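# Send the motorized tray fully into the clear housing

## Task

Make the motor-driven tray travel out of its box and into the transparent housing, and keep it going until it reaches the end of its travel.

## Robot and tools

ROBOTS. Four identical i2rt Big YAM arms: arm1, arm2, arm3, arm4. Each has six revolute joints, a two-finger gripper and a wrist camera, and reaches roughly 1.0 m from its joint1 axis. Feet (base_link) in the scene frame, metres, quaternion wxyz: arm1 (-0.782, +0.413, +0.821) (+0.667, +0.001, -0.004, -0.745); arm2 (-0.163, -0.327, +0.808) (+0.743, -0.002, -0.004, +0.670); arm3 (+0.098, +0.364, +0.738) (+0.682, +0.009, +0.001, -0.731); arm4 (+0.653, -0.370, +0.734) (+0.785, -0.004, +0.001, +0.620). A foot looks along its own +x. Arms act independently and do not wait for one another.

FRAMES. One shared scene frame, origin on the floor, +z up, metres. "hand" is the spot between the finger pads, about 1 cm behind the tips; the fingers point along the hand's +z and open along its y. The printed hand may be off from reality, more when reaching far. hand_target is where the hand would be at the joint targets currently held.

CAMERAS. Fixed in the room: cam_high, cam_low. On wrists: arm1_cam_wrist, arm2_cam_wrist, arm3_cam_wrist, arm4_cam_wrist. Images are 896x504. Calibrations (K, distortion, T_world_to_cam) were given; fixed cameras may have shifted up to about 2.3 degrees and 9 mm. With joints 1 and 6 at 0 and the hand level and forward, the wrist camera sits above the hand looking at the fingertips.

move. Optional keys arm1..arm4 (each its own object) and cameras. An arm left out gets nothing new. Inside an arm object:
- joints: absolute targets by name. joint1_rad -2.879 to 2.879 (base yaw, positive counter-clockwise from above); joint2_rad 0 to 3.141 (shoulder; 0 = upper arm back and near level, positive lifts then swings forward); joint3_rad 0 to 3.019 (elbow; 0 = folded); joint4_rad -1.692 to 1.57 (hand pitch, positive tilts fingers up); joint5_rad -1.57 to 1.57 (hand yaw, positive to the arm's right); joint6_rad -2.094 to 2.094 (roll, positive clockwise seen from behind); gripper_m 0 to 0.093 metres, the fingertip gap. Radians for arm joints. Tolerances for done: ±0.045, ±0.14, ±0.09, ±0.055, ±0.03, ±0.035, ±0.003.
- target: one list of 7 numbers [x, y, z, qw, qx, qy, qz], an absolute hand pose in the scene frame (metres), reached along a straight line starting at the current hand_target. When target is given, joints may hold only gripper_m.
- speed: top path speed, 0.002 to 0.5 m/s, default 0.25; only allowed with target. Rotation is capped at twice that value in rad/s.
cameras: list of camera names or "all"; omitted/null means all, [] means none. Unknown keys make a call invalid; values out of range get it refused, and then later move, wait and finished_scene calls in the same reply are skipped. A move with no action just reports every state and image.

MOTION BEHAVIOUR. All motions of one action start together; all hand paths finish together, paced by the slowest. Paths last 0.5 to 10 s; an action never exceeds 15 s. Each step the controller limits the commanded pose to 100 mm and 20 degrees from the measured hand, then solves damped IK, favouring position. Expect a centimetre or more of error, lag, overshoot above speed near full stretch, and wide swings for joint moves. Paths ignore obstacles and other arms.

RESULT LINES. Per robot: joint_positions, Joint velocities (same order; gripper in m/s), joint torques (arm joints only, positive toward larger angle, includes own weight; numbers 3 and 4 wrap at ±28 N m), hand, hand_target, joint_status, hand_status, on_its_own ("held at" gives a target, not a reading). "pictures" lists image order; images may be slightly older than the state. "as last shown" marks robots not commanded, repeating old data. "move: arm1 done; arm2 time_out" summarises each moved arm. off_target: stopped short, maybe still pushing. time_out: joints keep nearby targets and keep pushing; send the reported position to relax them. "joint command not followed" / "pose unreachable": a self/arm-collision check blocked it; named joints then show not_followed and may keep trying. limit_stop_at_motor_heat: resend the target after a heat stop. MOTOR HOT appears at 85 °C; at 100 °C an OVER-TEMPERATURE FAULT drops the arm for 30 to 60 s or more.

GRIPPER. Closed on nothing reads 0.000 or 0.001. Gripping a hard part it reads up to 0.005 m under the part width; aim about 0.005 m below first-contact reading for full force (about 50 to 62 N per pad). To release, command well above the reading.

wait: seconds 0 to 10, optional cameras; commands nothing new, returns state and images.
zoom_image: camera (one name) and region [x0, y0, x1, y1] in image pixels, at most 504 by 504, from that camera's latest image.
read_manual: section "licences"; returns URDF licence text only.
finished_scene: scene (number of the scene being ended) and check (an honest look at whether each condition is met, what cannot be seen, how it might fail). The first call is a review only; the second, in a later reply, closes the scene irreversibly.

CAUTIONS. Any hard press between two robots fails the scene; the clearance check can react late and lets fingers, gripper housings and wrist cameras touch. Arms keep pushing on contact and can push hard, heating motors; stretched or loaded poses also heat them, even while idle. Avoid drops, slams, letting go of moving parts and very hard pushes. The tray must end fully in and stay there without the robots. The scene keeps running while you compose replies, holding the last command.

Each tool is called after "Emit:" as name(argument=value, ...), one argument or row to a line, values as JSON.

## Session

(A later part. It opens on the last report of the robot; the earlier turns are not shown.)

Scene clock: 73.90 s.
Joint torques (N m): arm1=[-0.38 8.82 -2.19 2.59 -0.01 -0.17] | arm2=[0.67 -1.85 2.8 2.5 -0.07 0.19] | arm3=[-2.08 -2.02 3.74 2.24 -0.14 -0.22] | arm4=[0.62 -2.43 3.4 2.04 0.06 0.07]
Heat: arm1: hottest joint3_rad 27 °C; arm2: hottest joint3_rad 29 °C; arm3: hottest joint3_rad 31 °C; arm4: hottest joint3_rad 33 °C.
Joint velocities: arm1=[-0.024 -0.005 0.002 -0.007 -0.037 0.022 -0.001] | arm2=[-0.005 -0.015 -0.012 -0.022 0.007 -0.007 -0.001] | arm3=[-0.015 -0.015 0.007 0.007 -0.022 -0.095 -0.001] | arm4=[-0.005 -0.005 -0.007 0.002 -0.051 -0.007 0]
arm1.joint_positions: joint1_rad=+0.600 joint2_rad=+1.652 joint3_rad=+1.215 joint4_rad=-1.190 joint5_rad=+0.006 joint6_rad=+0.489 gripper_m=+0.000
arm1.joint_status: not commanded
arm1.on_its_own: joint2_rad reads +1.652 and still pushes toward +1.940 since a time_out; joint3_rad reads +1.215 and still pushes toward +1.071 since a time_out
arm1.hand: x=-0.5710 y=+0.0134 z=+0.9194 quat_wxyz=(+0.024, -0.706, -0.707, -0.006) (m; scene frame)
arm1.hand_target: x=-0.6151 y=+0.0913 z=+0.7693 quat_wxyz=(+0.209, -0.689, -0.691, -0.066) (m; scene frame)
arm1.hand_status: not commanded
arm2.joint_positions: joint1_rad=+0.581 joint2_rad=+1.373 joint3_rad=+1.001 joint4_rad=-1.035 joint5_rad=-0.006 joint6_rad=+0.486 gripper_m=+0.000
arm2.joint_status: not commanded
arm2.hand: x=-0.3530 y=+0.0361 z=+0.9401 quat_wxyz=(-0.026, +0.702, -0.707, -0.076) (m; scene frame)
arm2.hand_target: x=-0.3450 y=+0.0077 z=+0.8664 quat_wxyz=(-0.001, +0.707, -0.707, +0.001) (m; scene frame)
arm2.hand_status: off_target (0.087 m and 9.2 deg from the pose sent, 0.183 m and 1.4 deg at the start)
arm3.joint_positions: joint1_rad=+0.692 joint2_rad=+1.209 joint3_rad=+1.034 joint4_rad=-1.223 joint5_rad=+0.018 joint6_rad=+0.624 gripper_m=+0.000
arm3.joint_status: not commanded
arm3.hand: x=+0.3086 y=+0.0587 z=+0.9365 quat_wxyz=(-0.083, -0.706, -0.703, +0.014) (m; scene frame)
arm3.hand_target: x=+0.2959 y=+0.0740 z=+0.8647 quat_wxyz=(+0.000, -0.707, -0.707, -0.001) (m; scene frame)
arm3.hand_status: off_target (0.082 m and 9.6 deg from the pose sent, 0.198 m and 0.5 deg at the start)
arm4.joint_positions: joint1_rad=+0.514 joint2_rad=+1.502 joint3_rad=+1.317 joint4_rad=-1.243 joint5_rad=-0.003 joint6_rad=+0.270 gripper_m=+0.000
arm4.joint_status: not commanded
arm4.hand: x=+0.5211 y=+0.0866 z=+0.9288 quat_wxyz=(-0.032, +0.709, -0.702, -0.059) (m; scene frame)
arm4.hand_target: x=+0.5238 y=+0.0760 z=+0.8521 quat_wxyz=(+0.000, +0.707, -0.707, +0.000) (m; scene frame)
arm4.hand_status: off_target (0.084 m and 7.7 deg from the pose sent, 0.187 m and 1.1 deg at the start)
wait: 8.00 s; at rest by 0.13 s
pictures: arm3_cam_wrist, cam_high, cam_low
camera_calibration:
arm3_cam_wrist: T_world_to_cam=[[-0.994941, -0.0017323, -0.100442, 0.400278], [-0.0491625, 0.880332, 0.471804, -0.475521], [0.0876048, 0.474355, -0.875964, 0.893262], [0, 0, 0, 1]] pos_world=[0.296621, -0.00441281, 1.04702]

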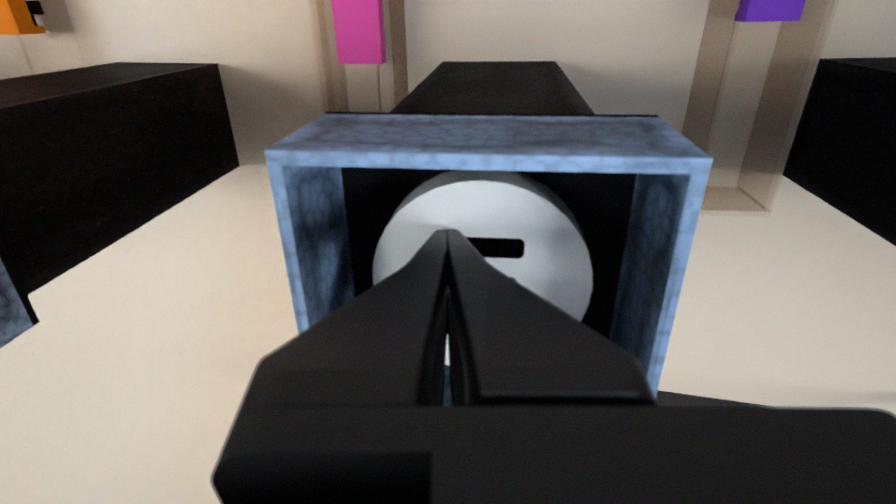

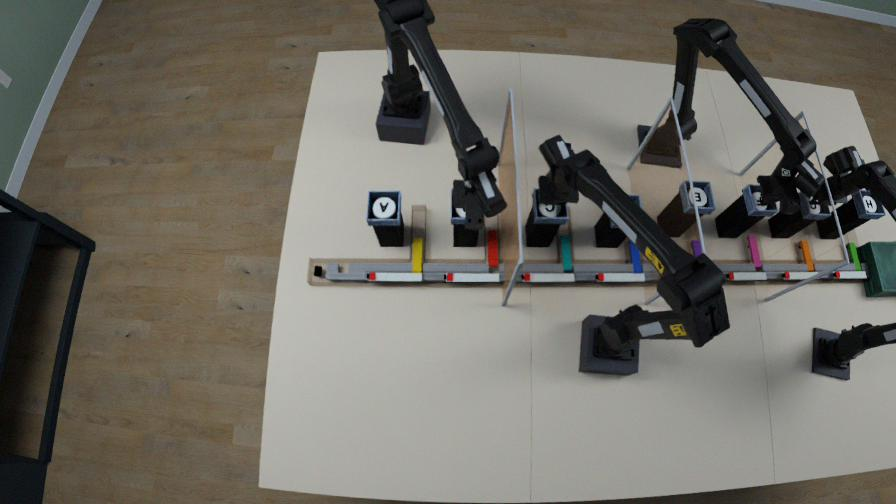

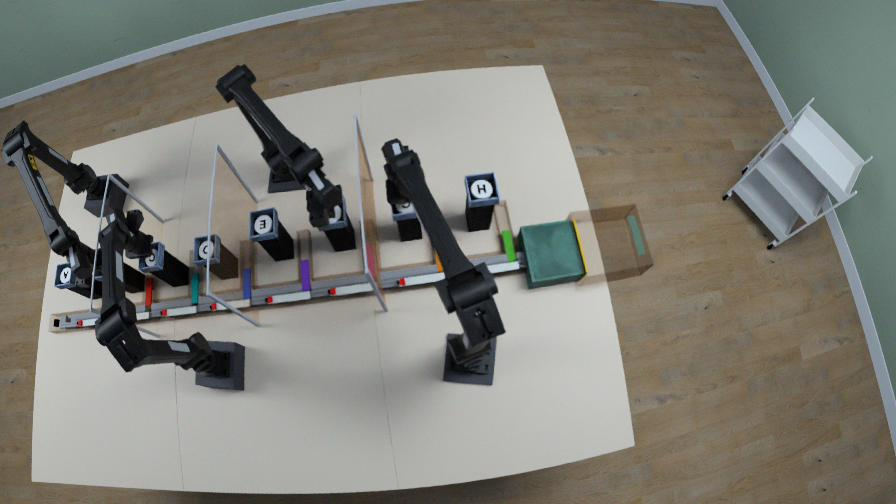

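Emit:
wait(
  seconds=10,
  cameras=["cam_high", "arm3_cam_wrist"],
)

Emit:
zoom_image(
  camera="cam_high",
  region=[400, 180, 620, 304],
)

Emit:
zoom_image(
  camera="cam_high",
  region=[700, 200, 896, 310],
)

Scene clock: 84.17 s.
Joint torques (N m): arm1=[-0.44 8.94 -2.22 2.61 -0.01 -0.16] | arm2=[0.44 -2.2 2.81 2.32 -0.06 0.22] | arm3=[-2.02 -2.14 3.75 2.25 -0.13 -0.22] | arm4=[0.67 -2.43 3.38 2.04 0.06 0.07]
Heat: arm1: hottest joint3_rad 27 °C; arm2: hottest joint3_rad 29 °C; arm3: hottest joint3_rad 30 °C; arm4: hottest joint3_rad 31 °C.
Joint velocities: arm1=[-0.005 0.005 0.002 0.012 -0.022 0.007 0] | arm2=[-0.015 0.005 -0.017 -0.027 -0.037 0.037 0] | arm3=[-0.015 0.005 -0.002 -0.002 -0.007 0.007 0] | arm4=[0.005 0.005 0.007 -0.007 -0.081 -0.037 0]
arm1.joint_positions: joint1_rad=+0.600 joint2_rad=+1.652 joint3_rad=+1.215 joint4_rad=-1.190 joint5_rad=+0.006 joint6_rad=+0.489 gripper_m=+0.000
arm1.joint_status: not commanded
arm1.on_its_own: joint2_rad reads +1.652 and still pushes toward +1.940 since a time_out; joint3_rad reads +1.215 and still pushes toward +1.071 since a time_out
arm1.hand: x=-0.5710 y=+0.0134 z=+0.9194 quat_wxyz=(+0.024, -0.706, -0.707, -0.006) (m; scene frame)
arm1.hand_target: x=-0.6151 y=+0.0913 z=+0.7693 quat_wxyz=(+0.209, -0.689, -0.691, -0.066) (m; scene frame)
arm1.hand_status: not commanded
arm2.joint_positions: joint1_rad=+0.581 joint2_rad=+1.373 joint3_rad=+1.001 joint4_rad=-1.035 joint5_rad=-0.006 joint6_rad=+0.486 gripper_m=+0.000
arm2.joint_status: not commanded
arm2.hand: x=-0.3530 y=+0.0361 z=+0.9401 quat_wxyz=(-0.026, +0.702, -0.707, -0.076) (m; scene frame)
arm2.hand_target: x=-0.3450 y=+0.0077 z=+0.8664 quat_wxyz=(-0.001, +0.707, -0.707, +0.001) (m; scene frame)
arm2.hand_status: off_target (0.087 m and 9.2 deg from the pose sent, 0.183 m and 1.4 deg at the start)
arm3.joint_positions: joint1_rad=+0.692 joint2_rad=+1.209 joint3_rad=+1.034 joint4_rad=-1.223 joint5_rad=+0.018 joint6_rad=+0.624 gripper_m=+0.000
arm3.joint_status: not commanded
arm3.hand: x=+0.3086 y=+0.0587 z=+0.9365 quat_wxyz=(-0.083, -0.706, -0.703, +0.014) (m; scene frame)
arm3.hand_target: x=+0.2959 y=+0.0740 z=+0.8647 quat_wxyz=(+0.000, -0.707, -0.707, -0.001) (m; scene frame)
arm3.hand_status: off_target (0.082 m and 9.6 deg from the pose sent, 0.198 m and 0.5 deg at the start)
arm4.joint_positions: joint1_rad=+0.514 joint2_rad=+1.502 joint3_rad=+1.317 joint4_rad=-1.243 joint5_rad=-0.003 joint6_rad=+0.270 gripper_m=+0.000
arm4.joint_status: not commanded
arm4.hand: x=+0.5211 y=+0.0866 z=+0.9288 quat_wxyz=(-0.032, +0.709, -0.702, -0.059) (m; scene frame)
arm4.hand_target: x=+0.5238 y=+0.0760 z=+0.8521 quat_wxyz=(+0.000, +0.707, -0.707, +0.000) (m; scene frame)
arm4.hand_status: off_target (0.084 m and 7.7 deg from the pose sent, 0.187 m and 1.1 deg at the start)
wait: 10.00 s; at rest from the start
pictures: arm3_cam_wrist, cam_high
camera_calibration:
arm3_cam_wrist: T_world_to_cam=[[-0.994941, -0.0017323, -0.100442, 0.400278], [-0.0491625, 0.880332, 0.471804, -0.475521], [0.0876048, 0.474355, -0.875964, 0.893262], [0, 0, 0, 1]] pos_world=[0.296621, -0.00441281, 1.04702]

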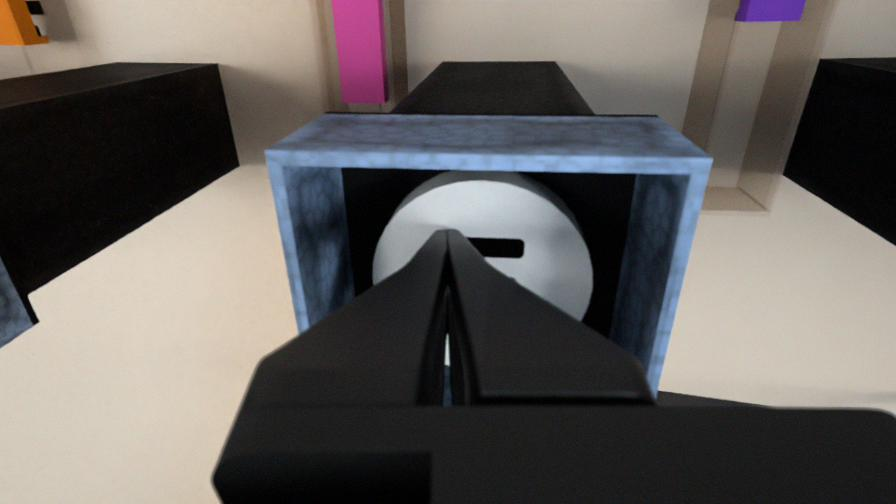

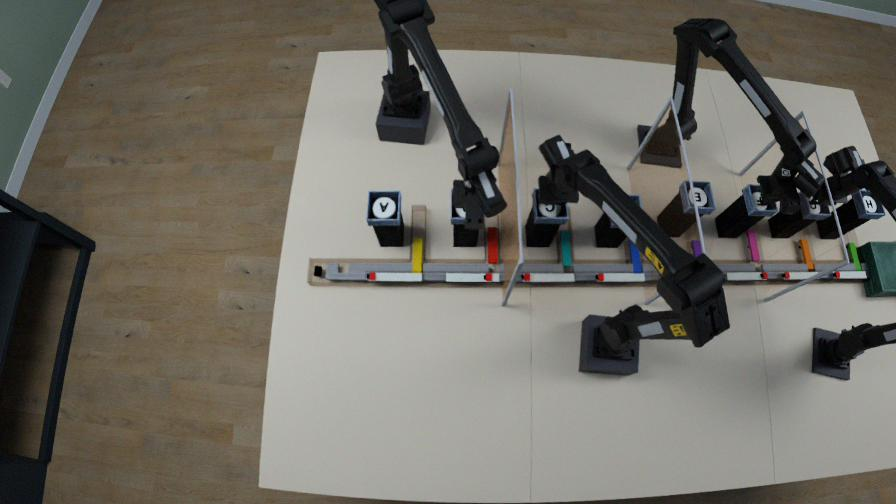

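Scaled by 2.291 from the camera's 896x504 image, which has a finer 1280x720 frame.

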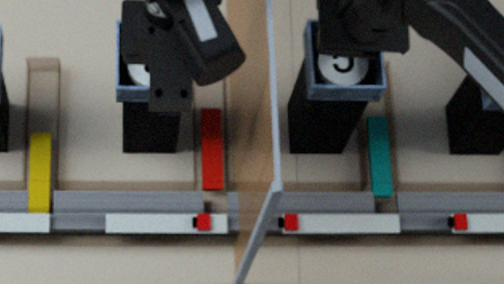

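Scaled by 2.571 from the camera's 896x504 image, which has a finer 1280x720 frame.

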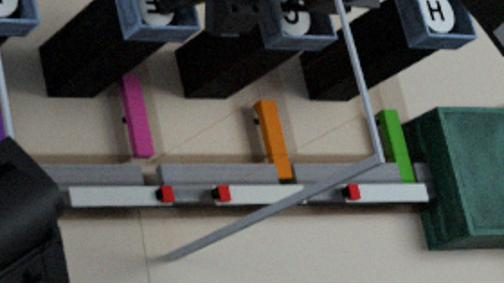

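Emit:
zoom_image(
  camera="arm3_cam_wrist",
  region=[0, 0, 120, 70],
)

Emit:
zoom_image(
  camera="arm3_cam_wrist",
  region=[290, 0, 440, 130],
)

Emit:
zoom_image(
  camera="arm3_cam_wrist",
  region=[680, 0, 860, 220],
)

Scaled by 4.200 from the camera's 896x504 image, which has a finer 1280x720 frame.

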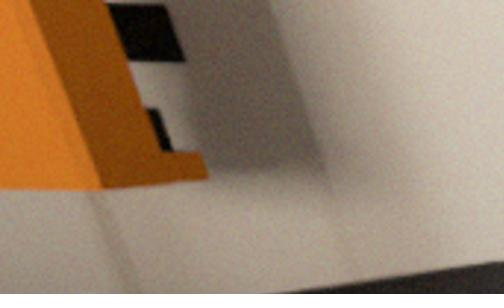

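Scaled by 3.360 from the camera's 896x504 image, which has a finer 1280x720 frame.

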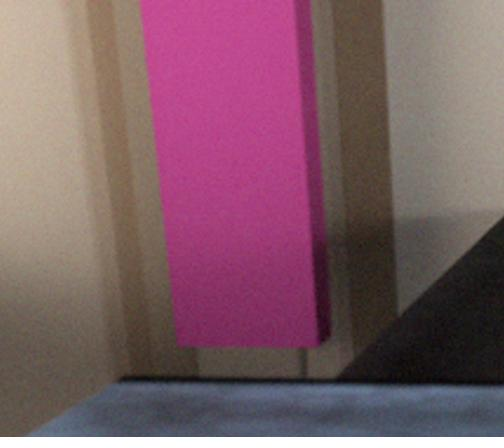

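Scaled by 2.291 from the camera's 896x504 image, which has a finer 1280x720 frame.

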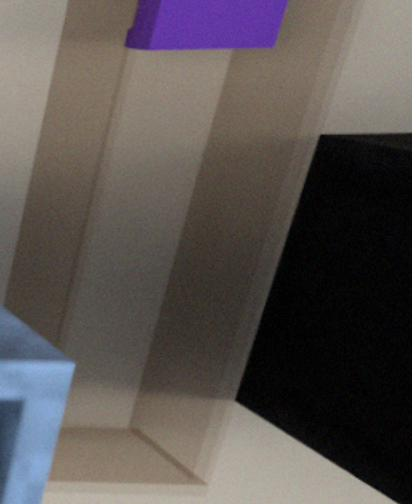

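Emit:
wait(
  seconds=10,
  cameras=[],
)

Emit:
wait(
  seconds=10,
  cameras=["cam_high", "arm3_cam_wrist"],
)

Emit:
zoom_image(
  camera="cam_high",
  region=[400, 180, 620, 304],
)

Emit:
zoom_image(
  camera="cam_high",
  region=[700, 200, 896, 310],
)

Scene clock: 95.27 s.
Joint torques (N m): arm1=[-0.32 8.94 -2.25 2.56 -0.01 -0.17] | arm2=[0.97 -2.14 2.92 2.41 -0.06 0.2] | arm3=[-2.08 -2.14 3.78 2.24 -0.13 -0.21] | arm4=[0.67 -2.43 3.38 2.03 0.06 0.07]
Heat: arm1: hottest joint3_rad 27 °C; arm2: hottest joint3_rad 28 °C; arm3: hottest joint3_rad 29 °C; arm4: hottest joint3_rad 30 °C.
Joint velocities: arm1=[0.005 0.005 0.002 -0.007 -0.022 0.081 0] | arm2=[-0.005 0.005 0.017 -0.012 -0.037 -0.066 -0.001] | arm3=[-0.024 0.005 -0.012 -0.002 -0.051 0.066 0] | arm4=[-0.005 -0.005 -0.007 -0.017 0.051 -0.007 -0.001]
arm1.joint_positions: joint1_rad=+0.600 joint2_rad=+1.652 joint3_rad=+1.215 joint4_rad=-1.190 joint5_rad=+0.006 joint6_rad=+0.489 gripper_m=+0.000
arm1.joint_status: not commanded
arm1.on_its_own: joint2_rad reads +1.652 and still pushes toward +1.940 since a time_out; joint3_rad reads +1.215 and still pushes toward +1.071 since a time_out
arm1.hand: x=-0.5710 y=+0.0134 z=+0.9194 quat_wxyz=(+0.024, -0.706, -0.707, -0.006) (m; scene frame)
arm1.hand_target: x=-0.6151 y=+0.0913 z=+0.7693 quat_wxyz=(+0.209, -0.689, -0.691, -0.066) (m; scene frame)
arm1.hand_status: not commanded
arm2.joint_positions: joint1_rad=+0.581 joint2_rad=+1.373 joint3_rad=+1.001 joint4_rad=-1.035 joint5_rad=-0.006 joint6_rad=+0.486 gripper_m=+0.000
arm2.joint_status: not commanded
arm2.hand: x=-0.3530 y=+0.0361 z=+0.9401 quat_wxyz=(-0.026, +0.702, -0.707, -0.076) (m; scene frame)
arm2.hand_target: x=-0.3450 y=+0.0077 z=+0.8664 quat_wxyz=(-0.001, +0.707, -0.707, +0.001) (m; scene frame)
arm2.hand_status: off_target (0.087 m and 9.2 deg from the pose sent, 0.183 m and 1.4 deg at the start)
arm3.joint_positions: joint1_rad=+0.692 joint2_rad=+1.209 joint3_rad=+1.034 joint4_rad=-1.223 joint5_rad=+0.018 joint6_rad=+0.624 gripper_m=+0.000
arm3.joint_status: not commanded
arm3.hand: x=+0.3086 y=+0.0587 z=+0.9365 quat_wxyz=(-0.083, -0.706, -0.703, +0.014) (m; scene frame)
arm3.hand_target: x=+0.2959 y=+0.0740 z=+0.8647 quat_wxyz=(+0.000, -0.707, -0.707, -0.001) (m; scene frame)
arm3.hand_status: off_target (0.082 m and 9.6 deg from the pose sent, 0.198 m and 0.5 deg at the start)
arm4.joint_positions: joint1_rad=+0.514 joint2_rad=+1.502 joint3_rad=+1.317 joint4_rad=-1.243 joint5_rad=-0.003 joint6_rad=+0.270 gripper_m=+0.000
arm4.joint_status: not commanded
arm4.hand: x=+0.5211 y=+0.0866 z=+0.9288 quat_wxyz=(-0.032, +0.709, -0.702, -0.059) (m; scene frame)
arm4.hand_target: x=+0.5238 y=+0.0760 z=+0.8521 quat_wxyz=(+0.000, +0.707, -0.707, +0.000) (m; scene frame)
arm4.hand_status: off_target (0.084 m and 7.7 deg from the pose sent, 0.187 m and 1.1 deg at the start)
wait: 10.00 s; at rest from the start
pictures: none
No camera images: "cameras" was empty.

Scene clock: 105.27 s.
Joint torques (N m): arm1=[-0.44 8.82 -2.18 2.61 -0.01 -0.17] | arm2=[0.73 -1.73 2.74 2.37 -0.07 0.23] | arm3=[-2.02 -2.08 3.77 2.24 -0.14 -0.22] | arm4=[0.67 -2.43 3.38 2.03 0.06 0.07]
Heat: arm1: hottest joint3_rad 26 °C; arm2: hottest joint3_rad 28 °C; arm3: hottest joint2_rad 28 °C; arm4: hottest joint3_rad 29 °C.
Joint velocities: arm1=[-0.005 -0.015 0.007 0.017 -0.007 -0.007 0] | arm2=[0.005 0.005 -0.022 -0.007 0.007 0.022 0] | arm3=[-0.015 -0.015 -0.032 -0.007 -0.037 -0.022 -0.001] | arm4=[-0.005 0.005 0.002 -0.007 0.022 -0.007 0]
arm1.joint_positions: joint1_rad=+0.600 joint2_rad=+1.652 joint3_rad=+1.215 joint4_rad=-1.190 joint5_rad=+0.006 joint6_rad=+0.489 gripper_m=+0.000
arm1.joint_status: not commanded
arm1.on_its_own: joint2_rad reads +1.652 and still pushes toward +1.940 since a time_out; joint3_rad reads +1.215 and still pushes toward +1.071 since a time_out
arm1.hand: x=-0.5710 y=+0.0134 z=+0.9194 quat_wxyz=(+0.024, -0.706, -0.707, -0.006) (m; scene frame)
arm1.hand_target: x=-0.6151 y=+0.0913 z=+0.7693 quat_wxyz=(+0.209, -0.689, -0.691, -0.066) (m; scene frame)
arm1.hand_status: not commanded
arm2.joint_positions: joint1_rad=+0.581 joint2_rad=+1.373 joint3_rad=+1.001 joint4_rad=-1.035 joint5_rad=-0.006 joint6_rad=+0.486 gripper_m=+0.000
arm2.joint_status: not commanded
arm2.hand: x=-0.3530 y=+0.0361 z=+0.9401 quat_wxyz=(-0.026, +0.702, -0.707, -0.076) (m; scene frame)
arm2.hand_target: x=-0.3450 y=+0.0077 z=+0.8664 quat_wxyz=(-0.001, +0.707, -0.707, +0.001) (m; scene frame)
arm2.hand_status: off_target (0.087 m and 9.2 deg from the pose sent, 0.183 m and 1.4 deg at the start)
arm3.joint_positions: joint1_rad=+0.692 joint2_rad=+1.209 joint3_rad=+1.034 joint4_rad=-1.223 joint5_rad=+0.018 joint6_rad=+0.624 gripper_m=+0.000
arm3.joint_status: not commanded
arm3.hand: x=+0.3086 y=+0.0587 z=+0.9365 quat_wxyz=(-0.083, -0.706, -0.703, +0.014) (m; scene frame)
arm3.hand_target: x=+0.2959 y=+0.0740 z=+0.8647 quat_wxyz=(+0.000, -0.707, -0.707, -0.001) (m; scene frame)
arm3.hand_status: off_target (0.082 m and 9.6 deg from the pose sent, 0.198 m and 0.5 deg at the start)
arm4.joint_positions: joint1_rad=+0.514 joint2_rad=+1.502 joint3_rad=+1.317 joint4_rad=-1.243 joint5_rad=-0.003 joint6_rad=+0.270 gripper_m=+0.000
arm4.joint_status: not commanded
arm4.hand: x=+0.5211 y=+0.0866 z=+0.9288 quat_wxyz=(-0.032, +0.709, -0.702, -0.059) (m; scene frame)
arm4.hand_target: x=+0.5238 y=+0.0760 z=+0.8521 quat_wxyz=(+0.000, +0.707, -0.707, +0.000) (m; scene frame)
arm4.hand_status: off_target (0.084 m and 7.7 deg from the pose sent, 0.187 m and 1.1 deg at the start)
wait: 10.00 s; at rest by 0.27 s
pictures: arm3_cam_wrist, cam_high
camera_calibration:
arm3_cam_wrist: T_world_to_cam=[[-0.994941, -0.0017323, -0.100442, 0.400278], [-0.0491625, 0.880332, 0.471804, -0.475521], [0.0876048, 0.474355, -0.875964, 0.893262], [0, 0, 0, 1]] pos_world=[0.296621, -0.00441281, 1.04702]

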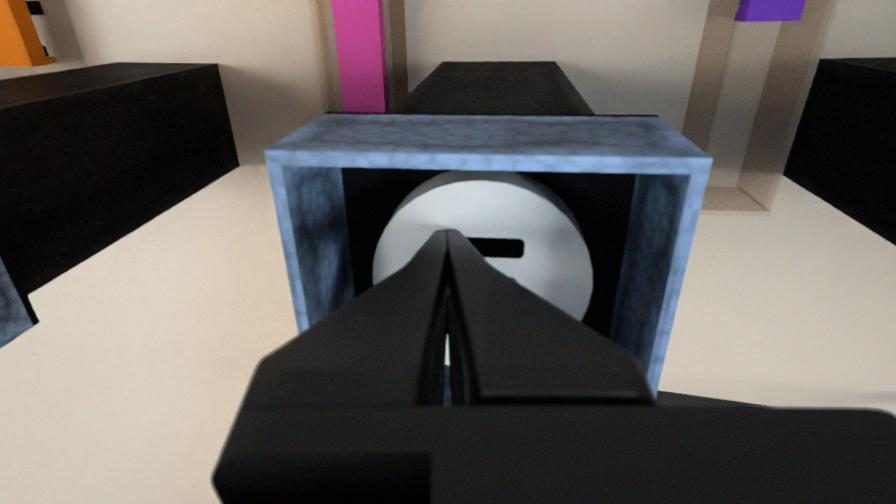

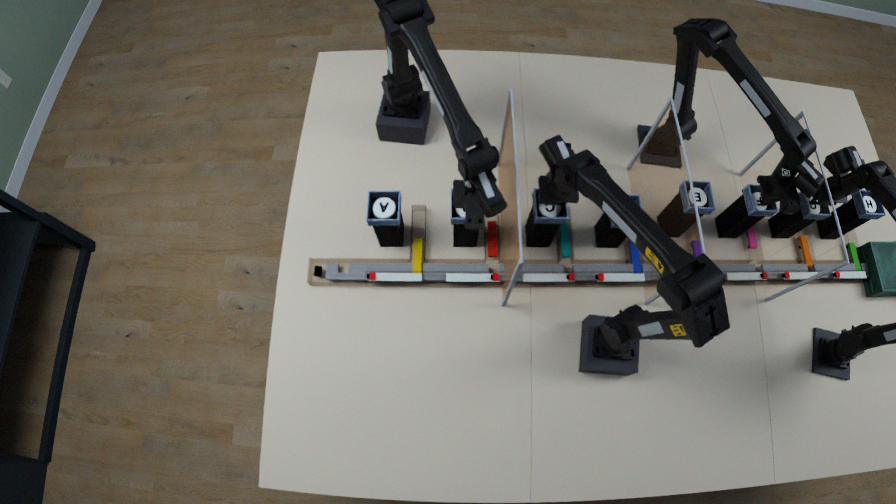

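Scaled by 2.291 from the camera's 896x504 image, which has a finer 1280x720 frame.

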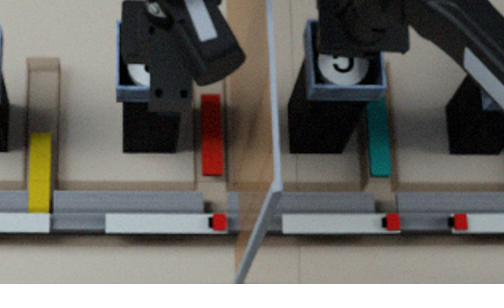

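Scaled by 2.571 from the camera's 896x504 image, which has a finer 1280x720 frame.

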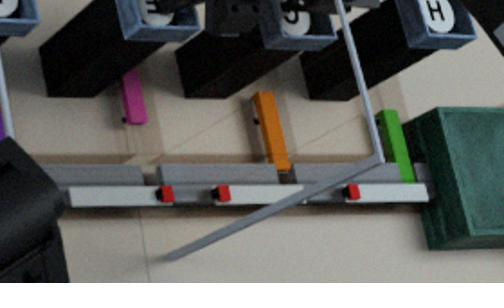

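Emit:
wait(
  seconds=10,
  cameras=[],
)

Emit:
wait(
  seconds=10,
  cameras=[],
)

Emit:
wait(
  seconds=10,
  cameras=["cam_high"],
)

Emit:
zoom_image(
  camera="cam_high",
  region=[400, 180, 620, 304],
)

Emit:
zoom_image(
  camera="cam_high",
  region=[700, 200, 896, 310],
)

Scene clock: 115.87 s.
Joint torques (N m): arm1=[-0.32 8.94 -2.24 2.61 -0.01 -0.16] | arm2=[0.73 -2.2 2.93 2.39 -0.05 0.2] | arm3=[-2.08 -2.14 3.77 2.24 -0.14 -0.23] | arm4=[0.67 -2.49 3.38 2.03 0.06 0.07]
Heat: arm1: hottest joint3_rad 26 °C; arm2: hottest joint3_rad 28 °C; arm3: hottest joint2_rad 28 °C; arm4: hottest joint3_rad 28 °C.
Joint velocities: arm1=[-0.005 0.015 -0.012 0.027 0.037 -0.022 0.001] | arm2=[-0.005 -0.015 0.017 -0.002 0.051 -0.037 0.001] | arm3=[-0.005 0.005 0.002 0.007 -0.051 -0.007 0] | arm4=[0.005 -0.005 -0.007 0.012 0.022 -0.007 0]
arm1.joint_positions: joint1_rad=+0.600 joint2_rad=+1.652 joint3_rad=+1.215 joint4_rad=-1.190 joint5_rad=+0.006 joint6_rad=+0.489 gripper_m=+0.000
arm1.joint_status: not commanded
arm1.on_its_own: joint2_rad reads +1.652 and still pushes toward +1.940 since a time_out; joint3_rad reads +1.215 and still pushes toward +1.071 since a time_out
arm1.hand: x=-0.5710 y=+0.0134 z=+0.9194 quat_wxyz=(+0.024, -0.706, -0.707, -0.006) (m; scene frame)
arm1.hand_target: x=-0.6151 y=+0.0913 z=+0.7693 quat_wxyz=(+0.209, -0.689, -0.691, -0.066) (m; scene frame)
arm1.hand_status: not commanded
arm2.joint_positions: joint1_rad=+0.581 joint2_rad=+1.373 joint3_rad=+1.001 joint4_rad=-1.035 joint5_rad=-0.006 joint6_rad=+0.486 gripper_m=+0.000
arm2.joint_status: not commanded
arm2.hand: x=-0.3530 y=+0.0361 z=+0.9401 quat_wxyz=(-0.026, +0.702, -0.707, -0.076) (m; scene frame)
arm2.hand_target: x=-0.3450 y=+0.0077 z=+0.8664 quat_wxyz=(-0.001, +0.707, -0.707, +0.001) (m; scene frame)
arm2.hand_status: off_target (0.087 m and 9.2 deg from the pose sent, 0.183 m and 1.4 deg at the start)
arm3.joint_positions: joint1_rad=+0.692 joint2_rad=+1.209 joint3_rad=+1.034 joint4_rad=-1.223 joint5_rad=+0.018 joint6_rad=+0.624 gripper_m=+0.000
arm3.joint_status: not commanded
arm3.hand: x=+0.3086 y=+0.0587 z=+0.9365 quat_wxyz=(-0.083, -0.706, -0.703, +0.014) (m; scene frame)
arm3.hand_target: x=+0.2959 y=+0.0740 z=+0.8647 quat_wxyz=(+0.000, -0.707, -0.707, -0.001) (m; scene frame)
arm3.hand_status: off_target (0.082 m and 9.6 deg from the pose sent, 0.198 m and 0.5 deg at the start)
arm4.joint_positions: joint1_rad=+0.514 joint2_rad=+1.502 joint3_rad=+1.317 joint4_rad=-1.243 joint5_rad=-0.003 joint6_rad=+0.270 gripper_m=+0.000
arm4.joint_status: not commanded
arm4.hand: x=+0.5211 y=+0.0866 z=+0.9288 quat_wxyz=(-0.032, +0.709, -0.702, -0.059) (m; scene frame)
arm4.hand_target: x=+0.5238 y=+0.0760 z=+0.8521 quat_wxyz=(+0.000, +0.707, -0.707, +0.000) (m; scene frame)
arm4.hand_status: off_target (0.084 m and 7.7 deg from the pose sent, 0.187 m and 1.1 deg at the start)
wait: 10.00 s; at rest from the start
pictures: none
No camera images: "cameras" was empty.

Scene clock: 125.87 s.
Joint torques (N m): arm1=[-0.44 8.94 -2.22 2.59 -0.01 -0.16] | arm2=[0.73 -2.08 2.93 2.33 -0.09 0.2] | arm3=[-2.02 -2.14 3.78 2.21 -0.14 -0.22] | arm4=[0.67 -2.43 3.38 2.03 0.06 0.07]
Heat: arm1: hottest joint3_rad 26 °C; arm2: hottest joint2_rad 27 °C; arm3: hottest joint2_rad 28 °C; arm4: hottest joint3_rad 28 °C.
Joint velocities: arm1=[-0.005 -0.005 -0.007 -0.007 -0.007 0.037 -0.001] | arm2=[-0.015 0.005 -0.007 -0.002 -0.022 0.022 -0.001] | arm3=[-0.024 -0.005 -0.002 -0.012 -0.037 0.022 -0.001] | arm4=[0.015 -0.015 -0.017 0.002 -0.11 -0.022 -0.001]
arm1.joint_positions: joint1_rad=+0.600 joint2_rad=+1.652 joint3_rad=+1.215 joint4_rad=-1.190 joint5_rad=+0.006 joint6_rad=+0.489 gripper_m=+0.000
arm1.joint_status: not commanded
arm1.on_its_own: joint2_rad reads +1.652 and still pushes toward +1.940 since a time_out; joint3_rad reads +1.215 and still pushes toward +1.071 since a time_out
arm1.hand: x=-0.5710 y=+0.0134 z=+0.9194 quat_wxyz=(+0.024, -0.706, -0.707, -0.006) (m; scene frame)
arm1.hand_target: x=-0.6151 y=+0.0913 z=+0.7693 quat_wxyz=(+0.209, -0.689, -0.691, -0.066) (m; scene frame)
arm1.hand_status: not commanded
arm2.joint_positions: joint1_rad=+0.581 joint2_rad=+1.373 joint3_rad=+1.001 joint4_rad=-1.035 joint5_rad=-0.006 joint6_rad=+0.486 gripper_m=+0.000
arm2.joint_status: not commanded
arm2.hand: x=-0.3530 y=+0.0361 z=+0.9401 quat_wxyz=(-0.026, +0.702, -0.707, -0.076) (m; scene frame)
arm2.hand_target: x=-0.3450 y=+0.0077 z=+0.8664 quat_wxyz=(-0.001, +0.707, -0.707, +0.001) (m; scene frame)
arm2.hand_status: off_target (0.087 m and 9.2 deg from the pose sent, 0.183 m and 1.4 deg at the start)
arm3.joint_positions: joint1_rad=+0.692 joint2_rad=+1.209 joint3_rad=+1.034 joint4_rad=-1.223 joint5_rad=+0.018 joint6_rad=+0.624 gripper_m=+0.000
arm3.joint_status: not commanded
arm3.hand: x=+0.3086 y=+0.0587 z=+0.9365 quat_wxyz=(-0.083, -0.706, -0.703, +0.014) (m; scene frame)
arm3.hand_target: x=+0.2959 y=+0.0740 z=+0.8647 quat_wxyz=(+0.000, -0.707, -0.707, -0.001) (m; scene frame)
arm3.hand_status: off_target (0.082 m and 9.6 deg from the pose sent, 0.198 m and 0.5 deg at the start)
arm4.joint_positions: joint1_rad=+0.514 joint2_rad=+1.502 joint3_rad=+1.317 joint4_rad=-1.243 joint5_rad=-0.003 joint6_rad=+0.270 gripper_m=+0.000
arm4.joint_status: not commanded
arm4.hand: x=+0.5211 y=+0.0866 z=+0.9288 quat_wxyz=(-0.032, +0.709, -0.702, -0.059) (m; scene frame)
arm4.hand_target: x=+0.5238 y=+0.0760 z=+0.8521 quat_wxyz=(+0.000, +0.707, -0.707, +0.000) (m; scene frame)
arm4.hand_status: off_target (0.084 m and 7.7 deg from the pose sent, 0.187 m and 1.1 deg at the start)
wait: 10.00 s; at rest by 0.27 s
pictures: none
No camera images: "cameras" was empty.

Scene clock: 135.87 s.
Joint torques (N m): arm1=[-0.26 8.76 -2.22 2.59 -0.01 -0.17] | arm2=[0.79 -2.02 2.86 2.33 -0.09 0.19] | arm3=[-2.2 -2.14 3.74 2.24 -0.12 -0.22] | arm4=[0.67 -2.43 3.38 2.04 0.06 0.07]
Heat: arm1: hottest joint3_rad 26 °C; arm2: hottest joint2_rad 27 °C; arm3: hottest joint2_rad 27 °C; arm4: hottest joint2_rad 27 °C.
Joint velocities: arm1=[-0.015 -0.005 0.007 0.002 0.022 0.037 0] | arm2=[0.005 0.015 -0.002 -0.002 -0.022 -0.037 -0.001] | arm3=[-0.005 -0.005 0.002 0.017 -0.051 0.022 0.001] | arm4=[-0.005 -0.005 0.002 0.002 0.007 0.051 0]
arm1.joint_positions: joint1_rad=+0.600 joint2_rad=+1.652 joint3_rad=+1.215 joint4_rad=-1.190 joint5_rad=+0.006 joint6_rad=+0.489 gripper_m=+0.000
arm1.joint_status: not commanded
arm1.on_its_own: joint2_rad reads +1.652 and still pushes toward +1.940 since a time_out; joint3_rad reads +1.215 and still pushes toward +1.071 since a time_out
arm1.hand: x=-0.5710 y=+0.0134 z=+0.9194 quat_wxyz=(+0.024, -0.706, -0.707, -0.006) (m; scene frame)
arm1.hand_target: x=-0.6151 y=+0.0913 z=+0.7693 quat_wxyz=(+0.209, -0.689, -0.691, -0.066) (m; scene frame)
arm1.hand_status: not commanded
arm2.joint_positions: joint1_rad=+0.581 joint2_rad=+1.373 joint3_rad=+1.001 joint4_rad=-1.035 joint5_rad=-0.006 joint6_rad=+0.486 gripper_m=+0.000
arm2.joint_status: not commanded
arm2.hand: x=-0.3530 y=+0.0361 z=+0.9401 quat_wxyz=(-0.026, +0.702, -0.707, -0.076) (m; scene frame)
arm2.hand_target: x=-0.3450 y=+0.0077 z=+0.8664 quat_wxyz=(-0.001, +0.707, -0.707, +0.001) (m; scene frame)
arm2.hand_status: off_target (0.087 m and 9.2 deg from the pose sent, 0.183 m and 1.4 deg at the start)
arm3.joint_positions: joint1_rad=+0.692 joint2_rad=+1.209 joint3_rad=+1.034 joint4_rad=-1.223 joint5_rad=+0.018 joint6_rad=+0.624 gripper_m=+0.000
arm3.joint_status: not commanded
arm3.hand: x=+0.3086 y=+0.0587 z=+0.9365 quat_wxyz=(-0.083, -0.706, -0.703, +0.014) (m; scene frame)
arm3.hand_target: x=+0.2959 y=+0.0740 z=+0.8647 quat_wxyz=(+0.000, -0.707, -0.707, -0.001) (m; scene frame)
arm3.hand_status: off_target (0.082 m and 9.6 deg from the pose sent, 0.198 m and 0.5 deg at the start)
arm4.joint_positions: joint1_rad=+0.514 joint2_rad=+1.502 joint3_rad=+1.317 joint4_rad=-1.243 joint5_rad=-0.003 joint6_rad=+0.270 gripper_m=+0.000
arm4.joint_status: not commanded
arm4.hand: x=+0.5211 y=+0.0866 z=+0.9288 quat_wxyz=(-0.032, +0.709, -0.702, -0.059) (m; scene frame)
arm4.hand_target: x=+0.5238 y=+0.0760 z=+0.8521 quat_wxyz=(+0.000, +0.707, -0.707, +0.000) (m; scene frame)
arm4.hand_status: off_target (0.084 m and 7.7 deg from the pose sent, 0.187 m and 1.1 deg at the start)
wait: 10.00 s; at rest by 0.27 s
pictures: cam_high

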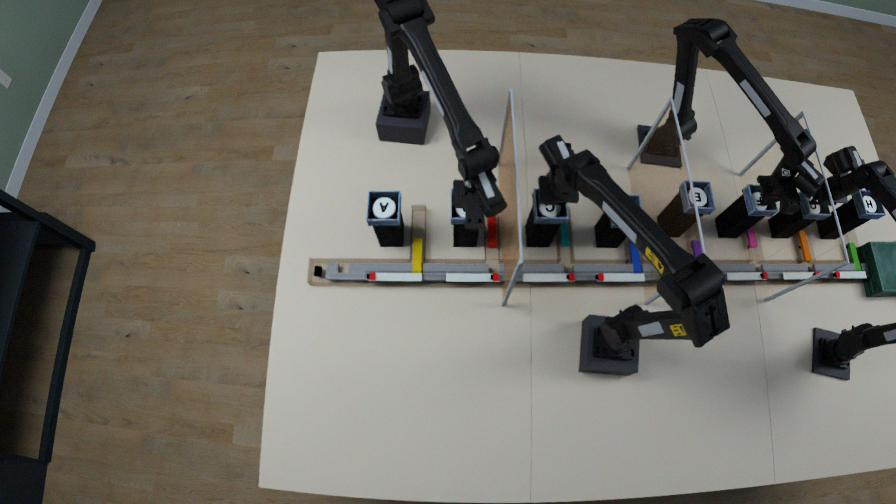

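Scaled by 2.291 from the camera's 896x504 image, which has a finer 1280x720 frame.

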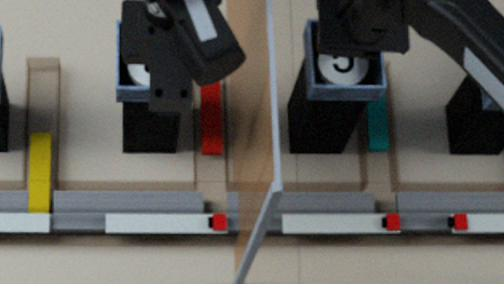

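Scaled by 2.571 from the camera's 896x504 image, which has a finer 1280x720 frame.

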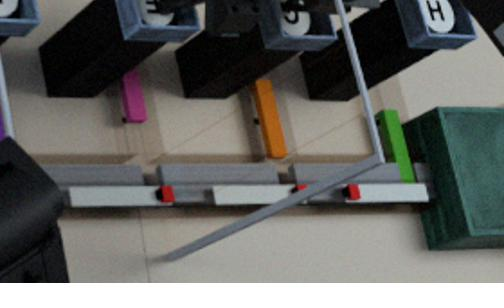

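Emit:
wait(
  seconds=10,
  cameras=[],
)

Emit:
wait(
  seconds=10,
  cameras=[],
)

Emit:
wait(
  seconds=10,
  cameras=[],
)

Emit:
wait(
  seconds=10,
  cameras=["cam_high"],
)

Emit:
zoom_image(
  camera="cam_high",
  region=[400, 180, 620, 304],
)

Emit:
zoom_image(
  camera="cam_high",
  region=[700, 200, 896, 310],
)

Scene clock: 146.17 s.
Joint torques (N m): arm1=[-0.32 8.88 -2.21 2.59 -0.01 -0.16] | arm2=[0.79 -1.9 2.78 2.37 -0.07 0.2] | arm3=[-2.08 -2.2 3.75 2.25 -0.13 -0.21] | arm4=[0.73 -2.43 3.4 2.03 0.06 0.07]
Heat: arm1: hottest joint3_rad 26 °C; arm2: hottest joint2_rad 27 °C; arm3: hottest joint2_rad 27 °C; arm4: hottest joint2_rad 27 °C.
Joint velocities: arm1=[-0.005 -0.015 0.007 0.007 -0.081 -0.007 0.001] | arm2=[-0.015 -0.005 0.012 -0.007 -0.022 0.051 0] | arm3=[-0.015 -0.024 0.002 -0.012 0.037 0.007 -0.001] | arm4=[-0.015 -0.005 -0.007 0.017 -0.022 -0.022 0.001]
arm1.joint_positions: joint1_rad=+0.600 joint2_rad=+1.652 joint3_rad=+1.215 joint4_rad=-1.190 joint5_rad=+0.006 joint6_rad=+0.489 gripper_m=+0.000
arm1.joint_status: not commanded
arm1.on_its_own: joint2_rad reads +1.652 and still pushes toward +1.940 since a time_out; joint3_rad reads +1.215 and still pushes toward +1.071 since a time_out
arm1.hand: x=-0.5710 y=+0.0134 z=+0.9194 quat_wxyz=(+0.024, -0.706, -0.707, -0.006) (m; scene frame)
arm1.hand_target: x=-0.6151 y=+0.0913 z=+0.7693 quat_wxyz=(+0.209, -0.689, -0.691, -0.066) (m; scene frame)
arm1.hand_status: not commanded
arm2.joint_positions: joint1_rad=+0.581 joint2_rad=+1.373 joint3_rad=+1.001 joint4_rad=-1.035 joint5_rad=-0.006 joint6_rad=+0.486 gripper_m=+0.000
arm2.joint_status: not commanded
arm2.hand: x=-0.3530 y=+0.0361 z=+0.9401 quat_wxyz=(-0.026, +0.702, -0.707, -0.076) (m; scene frame)
arm2.hand_target: x=-0.3450 y=+0.0077 z=+0.8664 quat_wxyz=(-0.001, +0.707, -0.707, +0.001) (m; scene frame)
arm2.hand_status: off_target (0.087 m and 9.2 deg from the pose sent, 0.183 m and 1.4 deg at the start)
arm3.joint_positions: joint1_rad=+0.692 joint2_rad=+1.209 joint3_rad=+1.034 joint4_rad=-1.223 joint5_rad=+0.018 joint6_rad=+0.624 gripper_m=+0.000
arm3.joint_status: not commanded
arm3.hand: x=+0.3086 y=+0.0587 z=+0.9365 quat_wxyz=(-0.083, -0.706, -0.703, +0.014) (m; scene frame)
arm3.hand_target: x=+0.2959 y=+0.0740 z=+0.8647 quat_wxyz=(+0.000, -0.707, -0.707, -0.001) (m; scene frame)
arm3.hand_status: off_target (0.082 m and 9.6 deg from the pose sent, 0.198 m and 0.5 deg at the start)
arm4.joint_positions: joint1_rad=+0.514 joint2_rad=+1.502 joint3_rad=+1.317 joint4_rad=-1.243 joint5_rad=-0.003 joint6_rad=+0.270 gripper_m=+0.000
arm4.joint_status: not commanded
arm4.hand: x=+0.5211 y=+0.0866 z=+0.9288 quat_wxyz=(-0.032, +0.709, -0.702, -0.059) (m; scene frame)
arm4.hand_target: x=+0.5238 y=+0.0760 z=+0.8521 quat_wxyz=(+0.000, +0.707, -0.707, +0.000) (m; scene frame)
arm4.hand_status: off_target (0.084 m and 7.7 deg from the pose sent, 0.187 m and 1.1 deg at the start)
wait: 10.00 s; at rest from the start
pictures: none
No camera images: "cameras" was empty.

Scene clock: 156.17 s.
Joint torques (N m): arm1=[-0.26 8.76 -2.19 2.62 -0.02 -0.16] | arm2=[0.5 -2.26 2.86 2.32 -0.04 0.21] | arm3=[-2.08 -2.08 3.74 2.25 -0.14 -0.22] | arm4=[0.67 -2.49 3.38 2.03 0.06 0.07]
Heat: arm1: hottest joint3_rad 26 °C; arm2: hottest joint2_rad 27 °C; arm3: hottest joint2_rad 27 °C; arm4: hottest joint2_rad 27 °C.
Joint velocities: arm1=[0.015 -0.005 -0.002 0.012 0.007 -0.051 -0.001] | arm2=[-0.015 -0.005 -0.002 0.012 0.022 -0.007 0] | arm3=[-0.005 -0.015 0.012 -0.017 -0.007 -0.066 -0.001] | arm4=[0.005 0.015 0.012 -0.002 0.051 0.022 0]
arm1.joint_positions: joint1_rad=+0.600 joint2_rad=+1.652 joint3_rad=+1.215 joint4_rad=-1.190 joint5_rad=+0.006 joint6_rad=+0.489 gripper_m=+0.000
arm1.joint_status: not commanded
arm1.on_its_own: joint2_rad reads +1.652 and still pushes toward +1.940 since a time_out; joint3_rad reads +1.215 and still pushes toward +1.071 since a time_out
arm1.hand: x=-0.5710 y=+0.0134 z=+0.9194 quat_wxyz=(+0.024, -0.706, -0.707, -0.006) (m; scene frame)
arm1.hand_target: x=-0.6151 y=+0.0913 z=+0.7693 quat_wxyz=(+0.209, -0.689, -0.691, -0.066) (m; scene frame)
arm1.hand_status: not commanded
arm2.joint_positions: joint1_rad=+0.581 joint2_rad=+1.373 joint3_rad=+1.001 joint4_rad=-1.035 joint5_rad=-0.006 joint6_rad=+0.486 gripper_m=+0.000
arm2.joint_status: not commanded
arm2.hand: x=-0.3530 y=+0.0361 z=+0.9401 quat_wxyz=(-0.026, +0.702, -0.707, -0.076) (m; scene frame)
arm2.hand_target: x=-0.3450 y=+0.0077 z=+0.8664 quat_wxyz=(-0.001, +0.707, -0.707, +0.001) (m; scene frame)
arm2.hand_status: off_target (0.087 m and 9.2 deg from the pose sent, 0.183 m and 1.4 deg at the start)
arm3.joint_positions: joint1_rad=+0.692 joint2_rad=+1.209 joint3_rad=+1.034 joint4_rad=-1.223 joint5_rad=+0.018 joint6_rad=+0.624 gripper_m=+0.000
arm3.joint_status: not commanded
arm3.hand: x=+0.3086 y=+0.0587 z=+0.9365 quat_wxyz=(-0.083, -0.706, -0.703, +0.014) (m; scene frame)
arm3.hand_target: x=+0.2959 y=+0.0740 z=+0.8647 quat_wxyz=(+0.000, -0.707, -0.707, -0.001) (m; scene frame)
arm3.hand_status: off_target (0.082 m and 9.6 deg from the pose sent, 0.198 m and 0.5 deg at the start)
arm4.joint_positions: joint1_rad=+0.514 joint2_rad=+1.502 joint3_rad=+1.317 joint4_rad=-1.243 joint5_rad=-0.003 joint6_rad=+0.270 gripper_m=+0.000
arm4.joint_status: not commanded
arm4.hand: x=+0.5211 y=+0.0866 z=+0.9288 quat_wxyz=(-0.032, +0.709, -0.702, -0.059) (m; scene frame)
arm4.hand_target: x=+0.5238 y=+0.0760 z=+0.8521 quat_wxyz=(+0.000, +0.707, -0.707, +0.000) (m; scene frame)
arm4.hand_status: off_target (0.084 m and 7.7 deg from the pose sent, 0.187 m and 1.1 deg at the start)
wait: 10.00 s; at rest by 0.27 s
pictures: none
No camera images: "cameras" was empty.

Scene clock: 166.17 s.
Joint torques (N m): arm1=[-0.38 8.94 -2.19 2.66 -0.02 -0.16] | arm2=[1.03 -2.08 2.93 2.32 -0.06 0.18] | arm3=[-2.2 -2.14 3.74 2.25 -0.14 -0.22] | arm4=[0.67 -2.49 3.38 2.03 0.06 0.07]
Heat: arm1: hottest joint3_rad 26 °C; arm2: hottest joint2_rad 27 °C; arm3: hottest joint2_rad 27 °C; arm4: hottest joint2_rad 27 °C.
Joint velocities: arm1=[-0.024 -0.015 0.007 -0.017 -0.007 0.022 -0.001] | arm2=[-0.015 -0.005 -0.017 -0.007 -0.007 -0.007 0] | arm3=[0.005 -0.005 -0.002 -0.022 -0.066 -0.037 0.001] | arm4=[0.005 0.024 -0.012 -0.007 0.066 -0.066 0.001]
arm1.joint_positions: joint1_rad=+0.600 joint2_rad=+1.652 joint3_rad=+1.215 joint4_rad=-1.190 joint5_rad=+0.006 joint6_rad=+0.489 gripper_m=+0.000
arm1.joint_status: not commanded
arm1.on_its_own: joint2_rad reads +1.652 and still pushes toward +1.940 since a time_out; joint3_rad reads +1.215 and still pushes toward +1.071 since a time_out
arm1.hand: x=-0.5710 y=+0.0134 z=+0.9194 quat_wxyz=(+0.024, -0.706, -0.707, -0.006) (m; scene frame)
arm1.hand_target: x=-0.6151 y=+0.0913 z=+0.7693 quat_wxyz=(+0.209, -0.689, -0.691, -0.066) (m; scene frame)
arm1.hand_status: not commanded
arm2.joint_positions: joint1_rad=+0.581 joint2_rad=+1.373 joint3_rad=+1.001 joint4_rad=-1.035 joint5_rad=-0.006 joint6_rad=+0.486 gripper_m=+0.000
arm2.joint_status: not commanded
arm2.hand: x=-0.3530 y=+0.0361 z=+0.9401 quat_wxyz=(-0.026, +0.702, -0.707, -0.076) (m; scene frame)
arm2.hand_target: x=-0.3450 y=+0.0077 z=+0.8664 quat_wxyz=(-0.001, +0.707, -0.707, +0.001) (m; scene frame)
arm2.hand_status: off_target (0.087 m and 9.2 deg from the pose sent, 0.183 m and 1.4 deg at the start)
arm3.joint_positions: joint1_rad=+0.692 joint2_rad=+1.209 joint3_rad=+1.034 joint4_rad=-1.223 joint5_rad=+0.018 joint6_rad=+0.624 gripper_m=+0.000
arm3.joint_status: not commanded
arm3.hand: x=+0.3086 y=+0.0587 z=+0.9365 quat_wxyz=(-0.083, -0.706, -0.703, +0.014) (m; scene frame)
arm3.hand_target: x=+0.2959 y=+0.0740 z=+0.8647 quat_wxyz=(+0.000, -0.707, -0.707, -0.001) (m; scene frame)
arm3.hand_status: off_target (0.082 m and 9.6 deg from the pose sent, 0.198 m and 0.5 deg at the start)
arm4.joint_positions: joint1_rad=+0.514 joint2_rad=+1.502 joint3_rad=+1.317 joint4_rad=-1.243 joint5_rad=-0.003 joint6_rad=+0.270 gripper_m=+0.000
arm4.joint_status: not commanded
arm4.hand: x=+0.5211 y=+0.0866 z=+0.9288 quat_wxyz=(-0.032, +0.709, -0.702, -0.059) (m; scene frame)
arm4.hand_target: x=+0.5238 y=+0.0760 z=+0.8521 quat_wxyz=(+0.000, +0.707, -0.707, +0.000) (m; scene frame)
arm4.hand_status: off_target (0.084 m and 7.7 deg from the pose sent, 0.187 m and 1.1 deg at the start)
wait: 10.00 s; at rest by 0.27 s
pictures: none
No camera images: "cameras" was empty.

Scene clock: 176.17 s.
Joint torques (N m): arm1=[-0.38 8.76 -2.18 2.61 0 -0.16] | arm2=[0.56 -1.96 3.02 2.41 -0.05 0.2] | arm3=[-1.96 -2.2 3.74 2.22 -0.13 -0.22] | arm4=[0.62 -2.43 3.38 2.03 0.06 0.07]
Heat: arm1: hottest joint3_rad 26 °C; arm2: hottest joint2_rad 27 °C; arm3: hottest joint2_rad 27 °C; arm4: hottest joint2_rad 27 °C.
Joint velocities: arm1=[-0.015 -0.015 0.002 0.007 -0.007 0.037 -0.001] | arm2=[-0.005 0.005 -0.017 0.012 -0.051 -0.007 0] | arm3=[0.005 -0.005 -0.007 -0.007 0.022 -0.022 0] | arm4=[0.015 0.005 -0.002 0.007 -0.037 -0.037 0]
arm1.joint_positions: joint1_rad=+0.600 joint2_rad=+1.652 joint3_rad=+1.215 joint4_rad=-1.190 joint5_rad=+0.006 joint6_rad=+0.489 gripper_m=+0.000
arm1.joint_status: not commanded
arm1.on_its_own: joint2_rad reads +1.652 and still pushes toward +1.940 since a time_out; joint3_rad reads +1.215 and still pushes toward +1.071 since a time_out
arm1.hand: x=-0.5710 y=+0.0134 z=+0.9194 quat_wxyz=(+0.024, -0.706, -0.707, -0.006) (m; scene frame)
arm1.hand_target: x=-0.6151 y=+0.0913 z=+0.7693 quat_wxyz=(+0.209, -0.689, -0.691, -0.066) (m; scene frame)
arm1.hand_status: not commanded
arm2.joint_positions: joint1_rad=+0.581 joint2_rad=+1.373 joint3_rad=+1.001 joint4_rad=-1.035 joint5_rad=-0.006 joint6_rad=+0.486 gripper_m=+0.000
arm2.joint_status: not commanded
arm2.hand: x=-0.3530 y=+0.0361 z=+0.9401 quat_wxyz=(-0.026, +0.702, -0.707, -0.076) (m; scene frame)
arm2.hand_target: x=-0.3450 y=+0.0077 z=+0.8664 quat_wxyz=(-0.001, +0.707, -0.707, +0.001) (m; scene frame)
arm2.hand_status: off_target (0.087 m and 9.2 deg from the pose sent, 0.183 m and 1.4 deg at the start)
arm3.joint_positions: joint1_rad=+0.692 joint2_rad=+1.209 joint3_rad=+1.034 joint4_rad=-1.223 joint5_rad=+0.018 joint6_rad=+0.624 gripper_m=+0.000
arm3.joint_status: not commanded
arm3.hand: x=+0.3086 y=+0.0587 z=+0.9365 quat_wxyz=(-0.083, -0.706, -0.703, +0.014) (m; scene frame)
arm3.hand_target: x=+0.2959 y=+0.0740 z=+0.8647 quat_wxyz=(+0.000, -0.707, -0.707, -0.001) (m; scene frame)
arm3.hand_status: off_target (0.082 m and 9.6 deg from the pose sent, 0.198 m and 0.5 deg at the start)
arm4.joint_positions: joint1_rad=+0.514 joint2_rad=+1.502 joint3_rad=+1.317 joint4_rad=-1.243 joint5_rad=-0.003 joint6_rad=+0.270 gripper_m=+0.000
arm4.joint_status: not commanded
arm4.hand: x=+0.5211 y=+0.0866 z=+0.9288 quat_wxyz=(-0.032, +0.709, -0.702, -0.059) (m; scene frame)
arm4.hand_target: x=+0.5238 y=+0.0760 z=+0.8521 quat_wxyz=(+0.000, +0.707, -0.707, +0.000) (m; scene frame)
arm4.hand_status: off_target (0.084 m and 7.7 deg from the pose sent, 0.187 m and 1.1 deg at the start)
wait: 10.00 s; at rest by 0.27 s
pictures: cam_high

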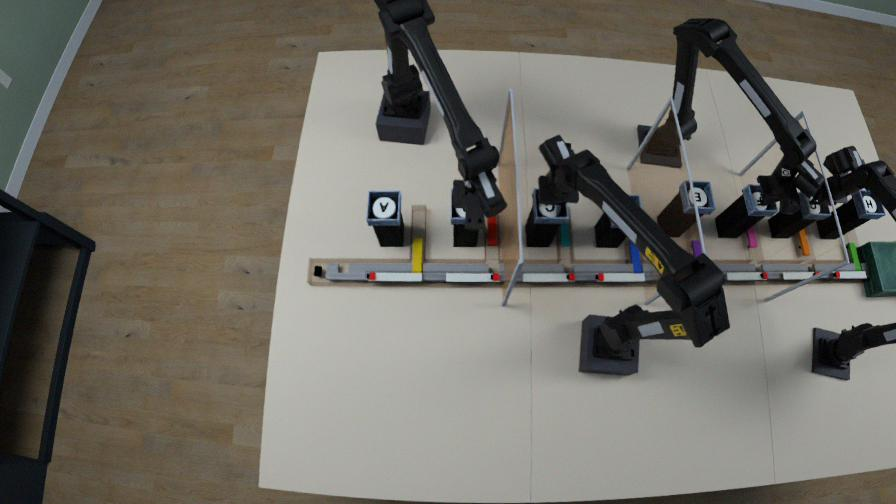

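Scaled by 2.291 from the camera's 896x504 image, which has a finer 1280x720 frame.

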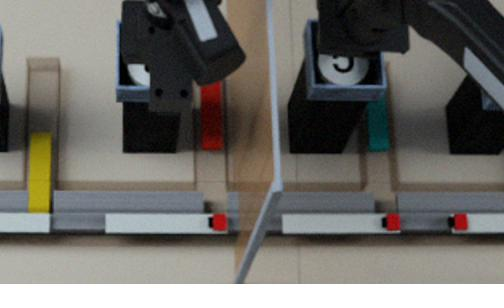

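Scaled by 2.571 from the camera's 896x504 image, which has a finer 1280x720 frame.

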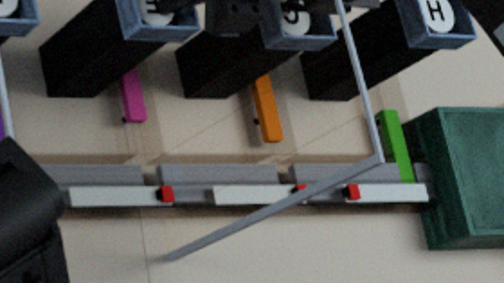

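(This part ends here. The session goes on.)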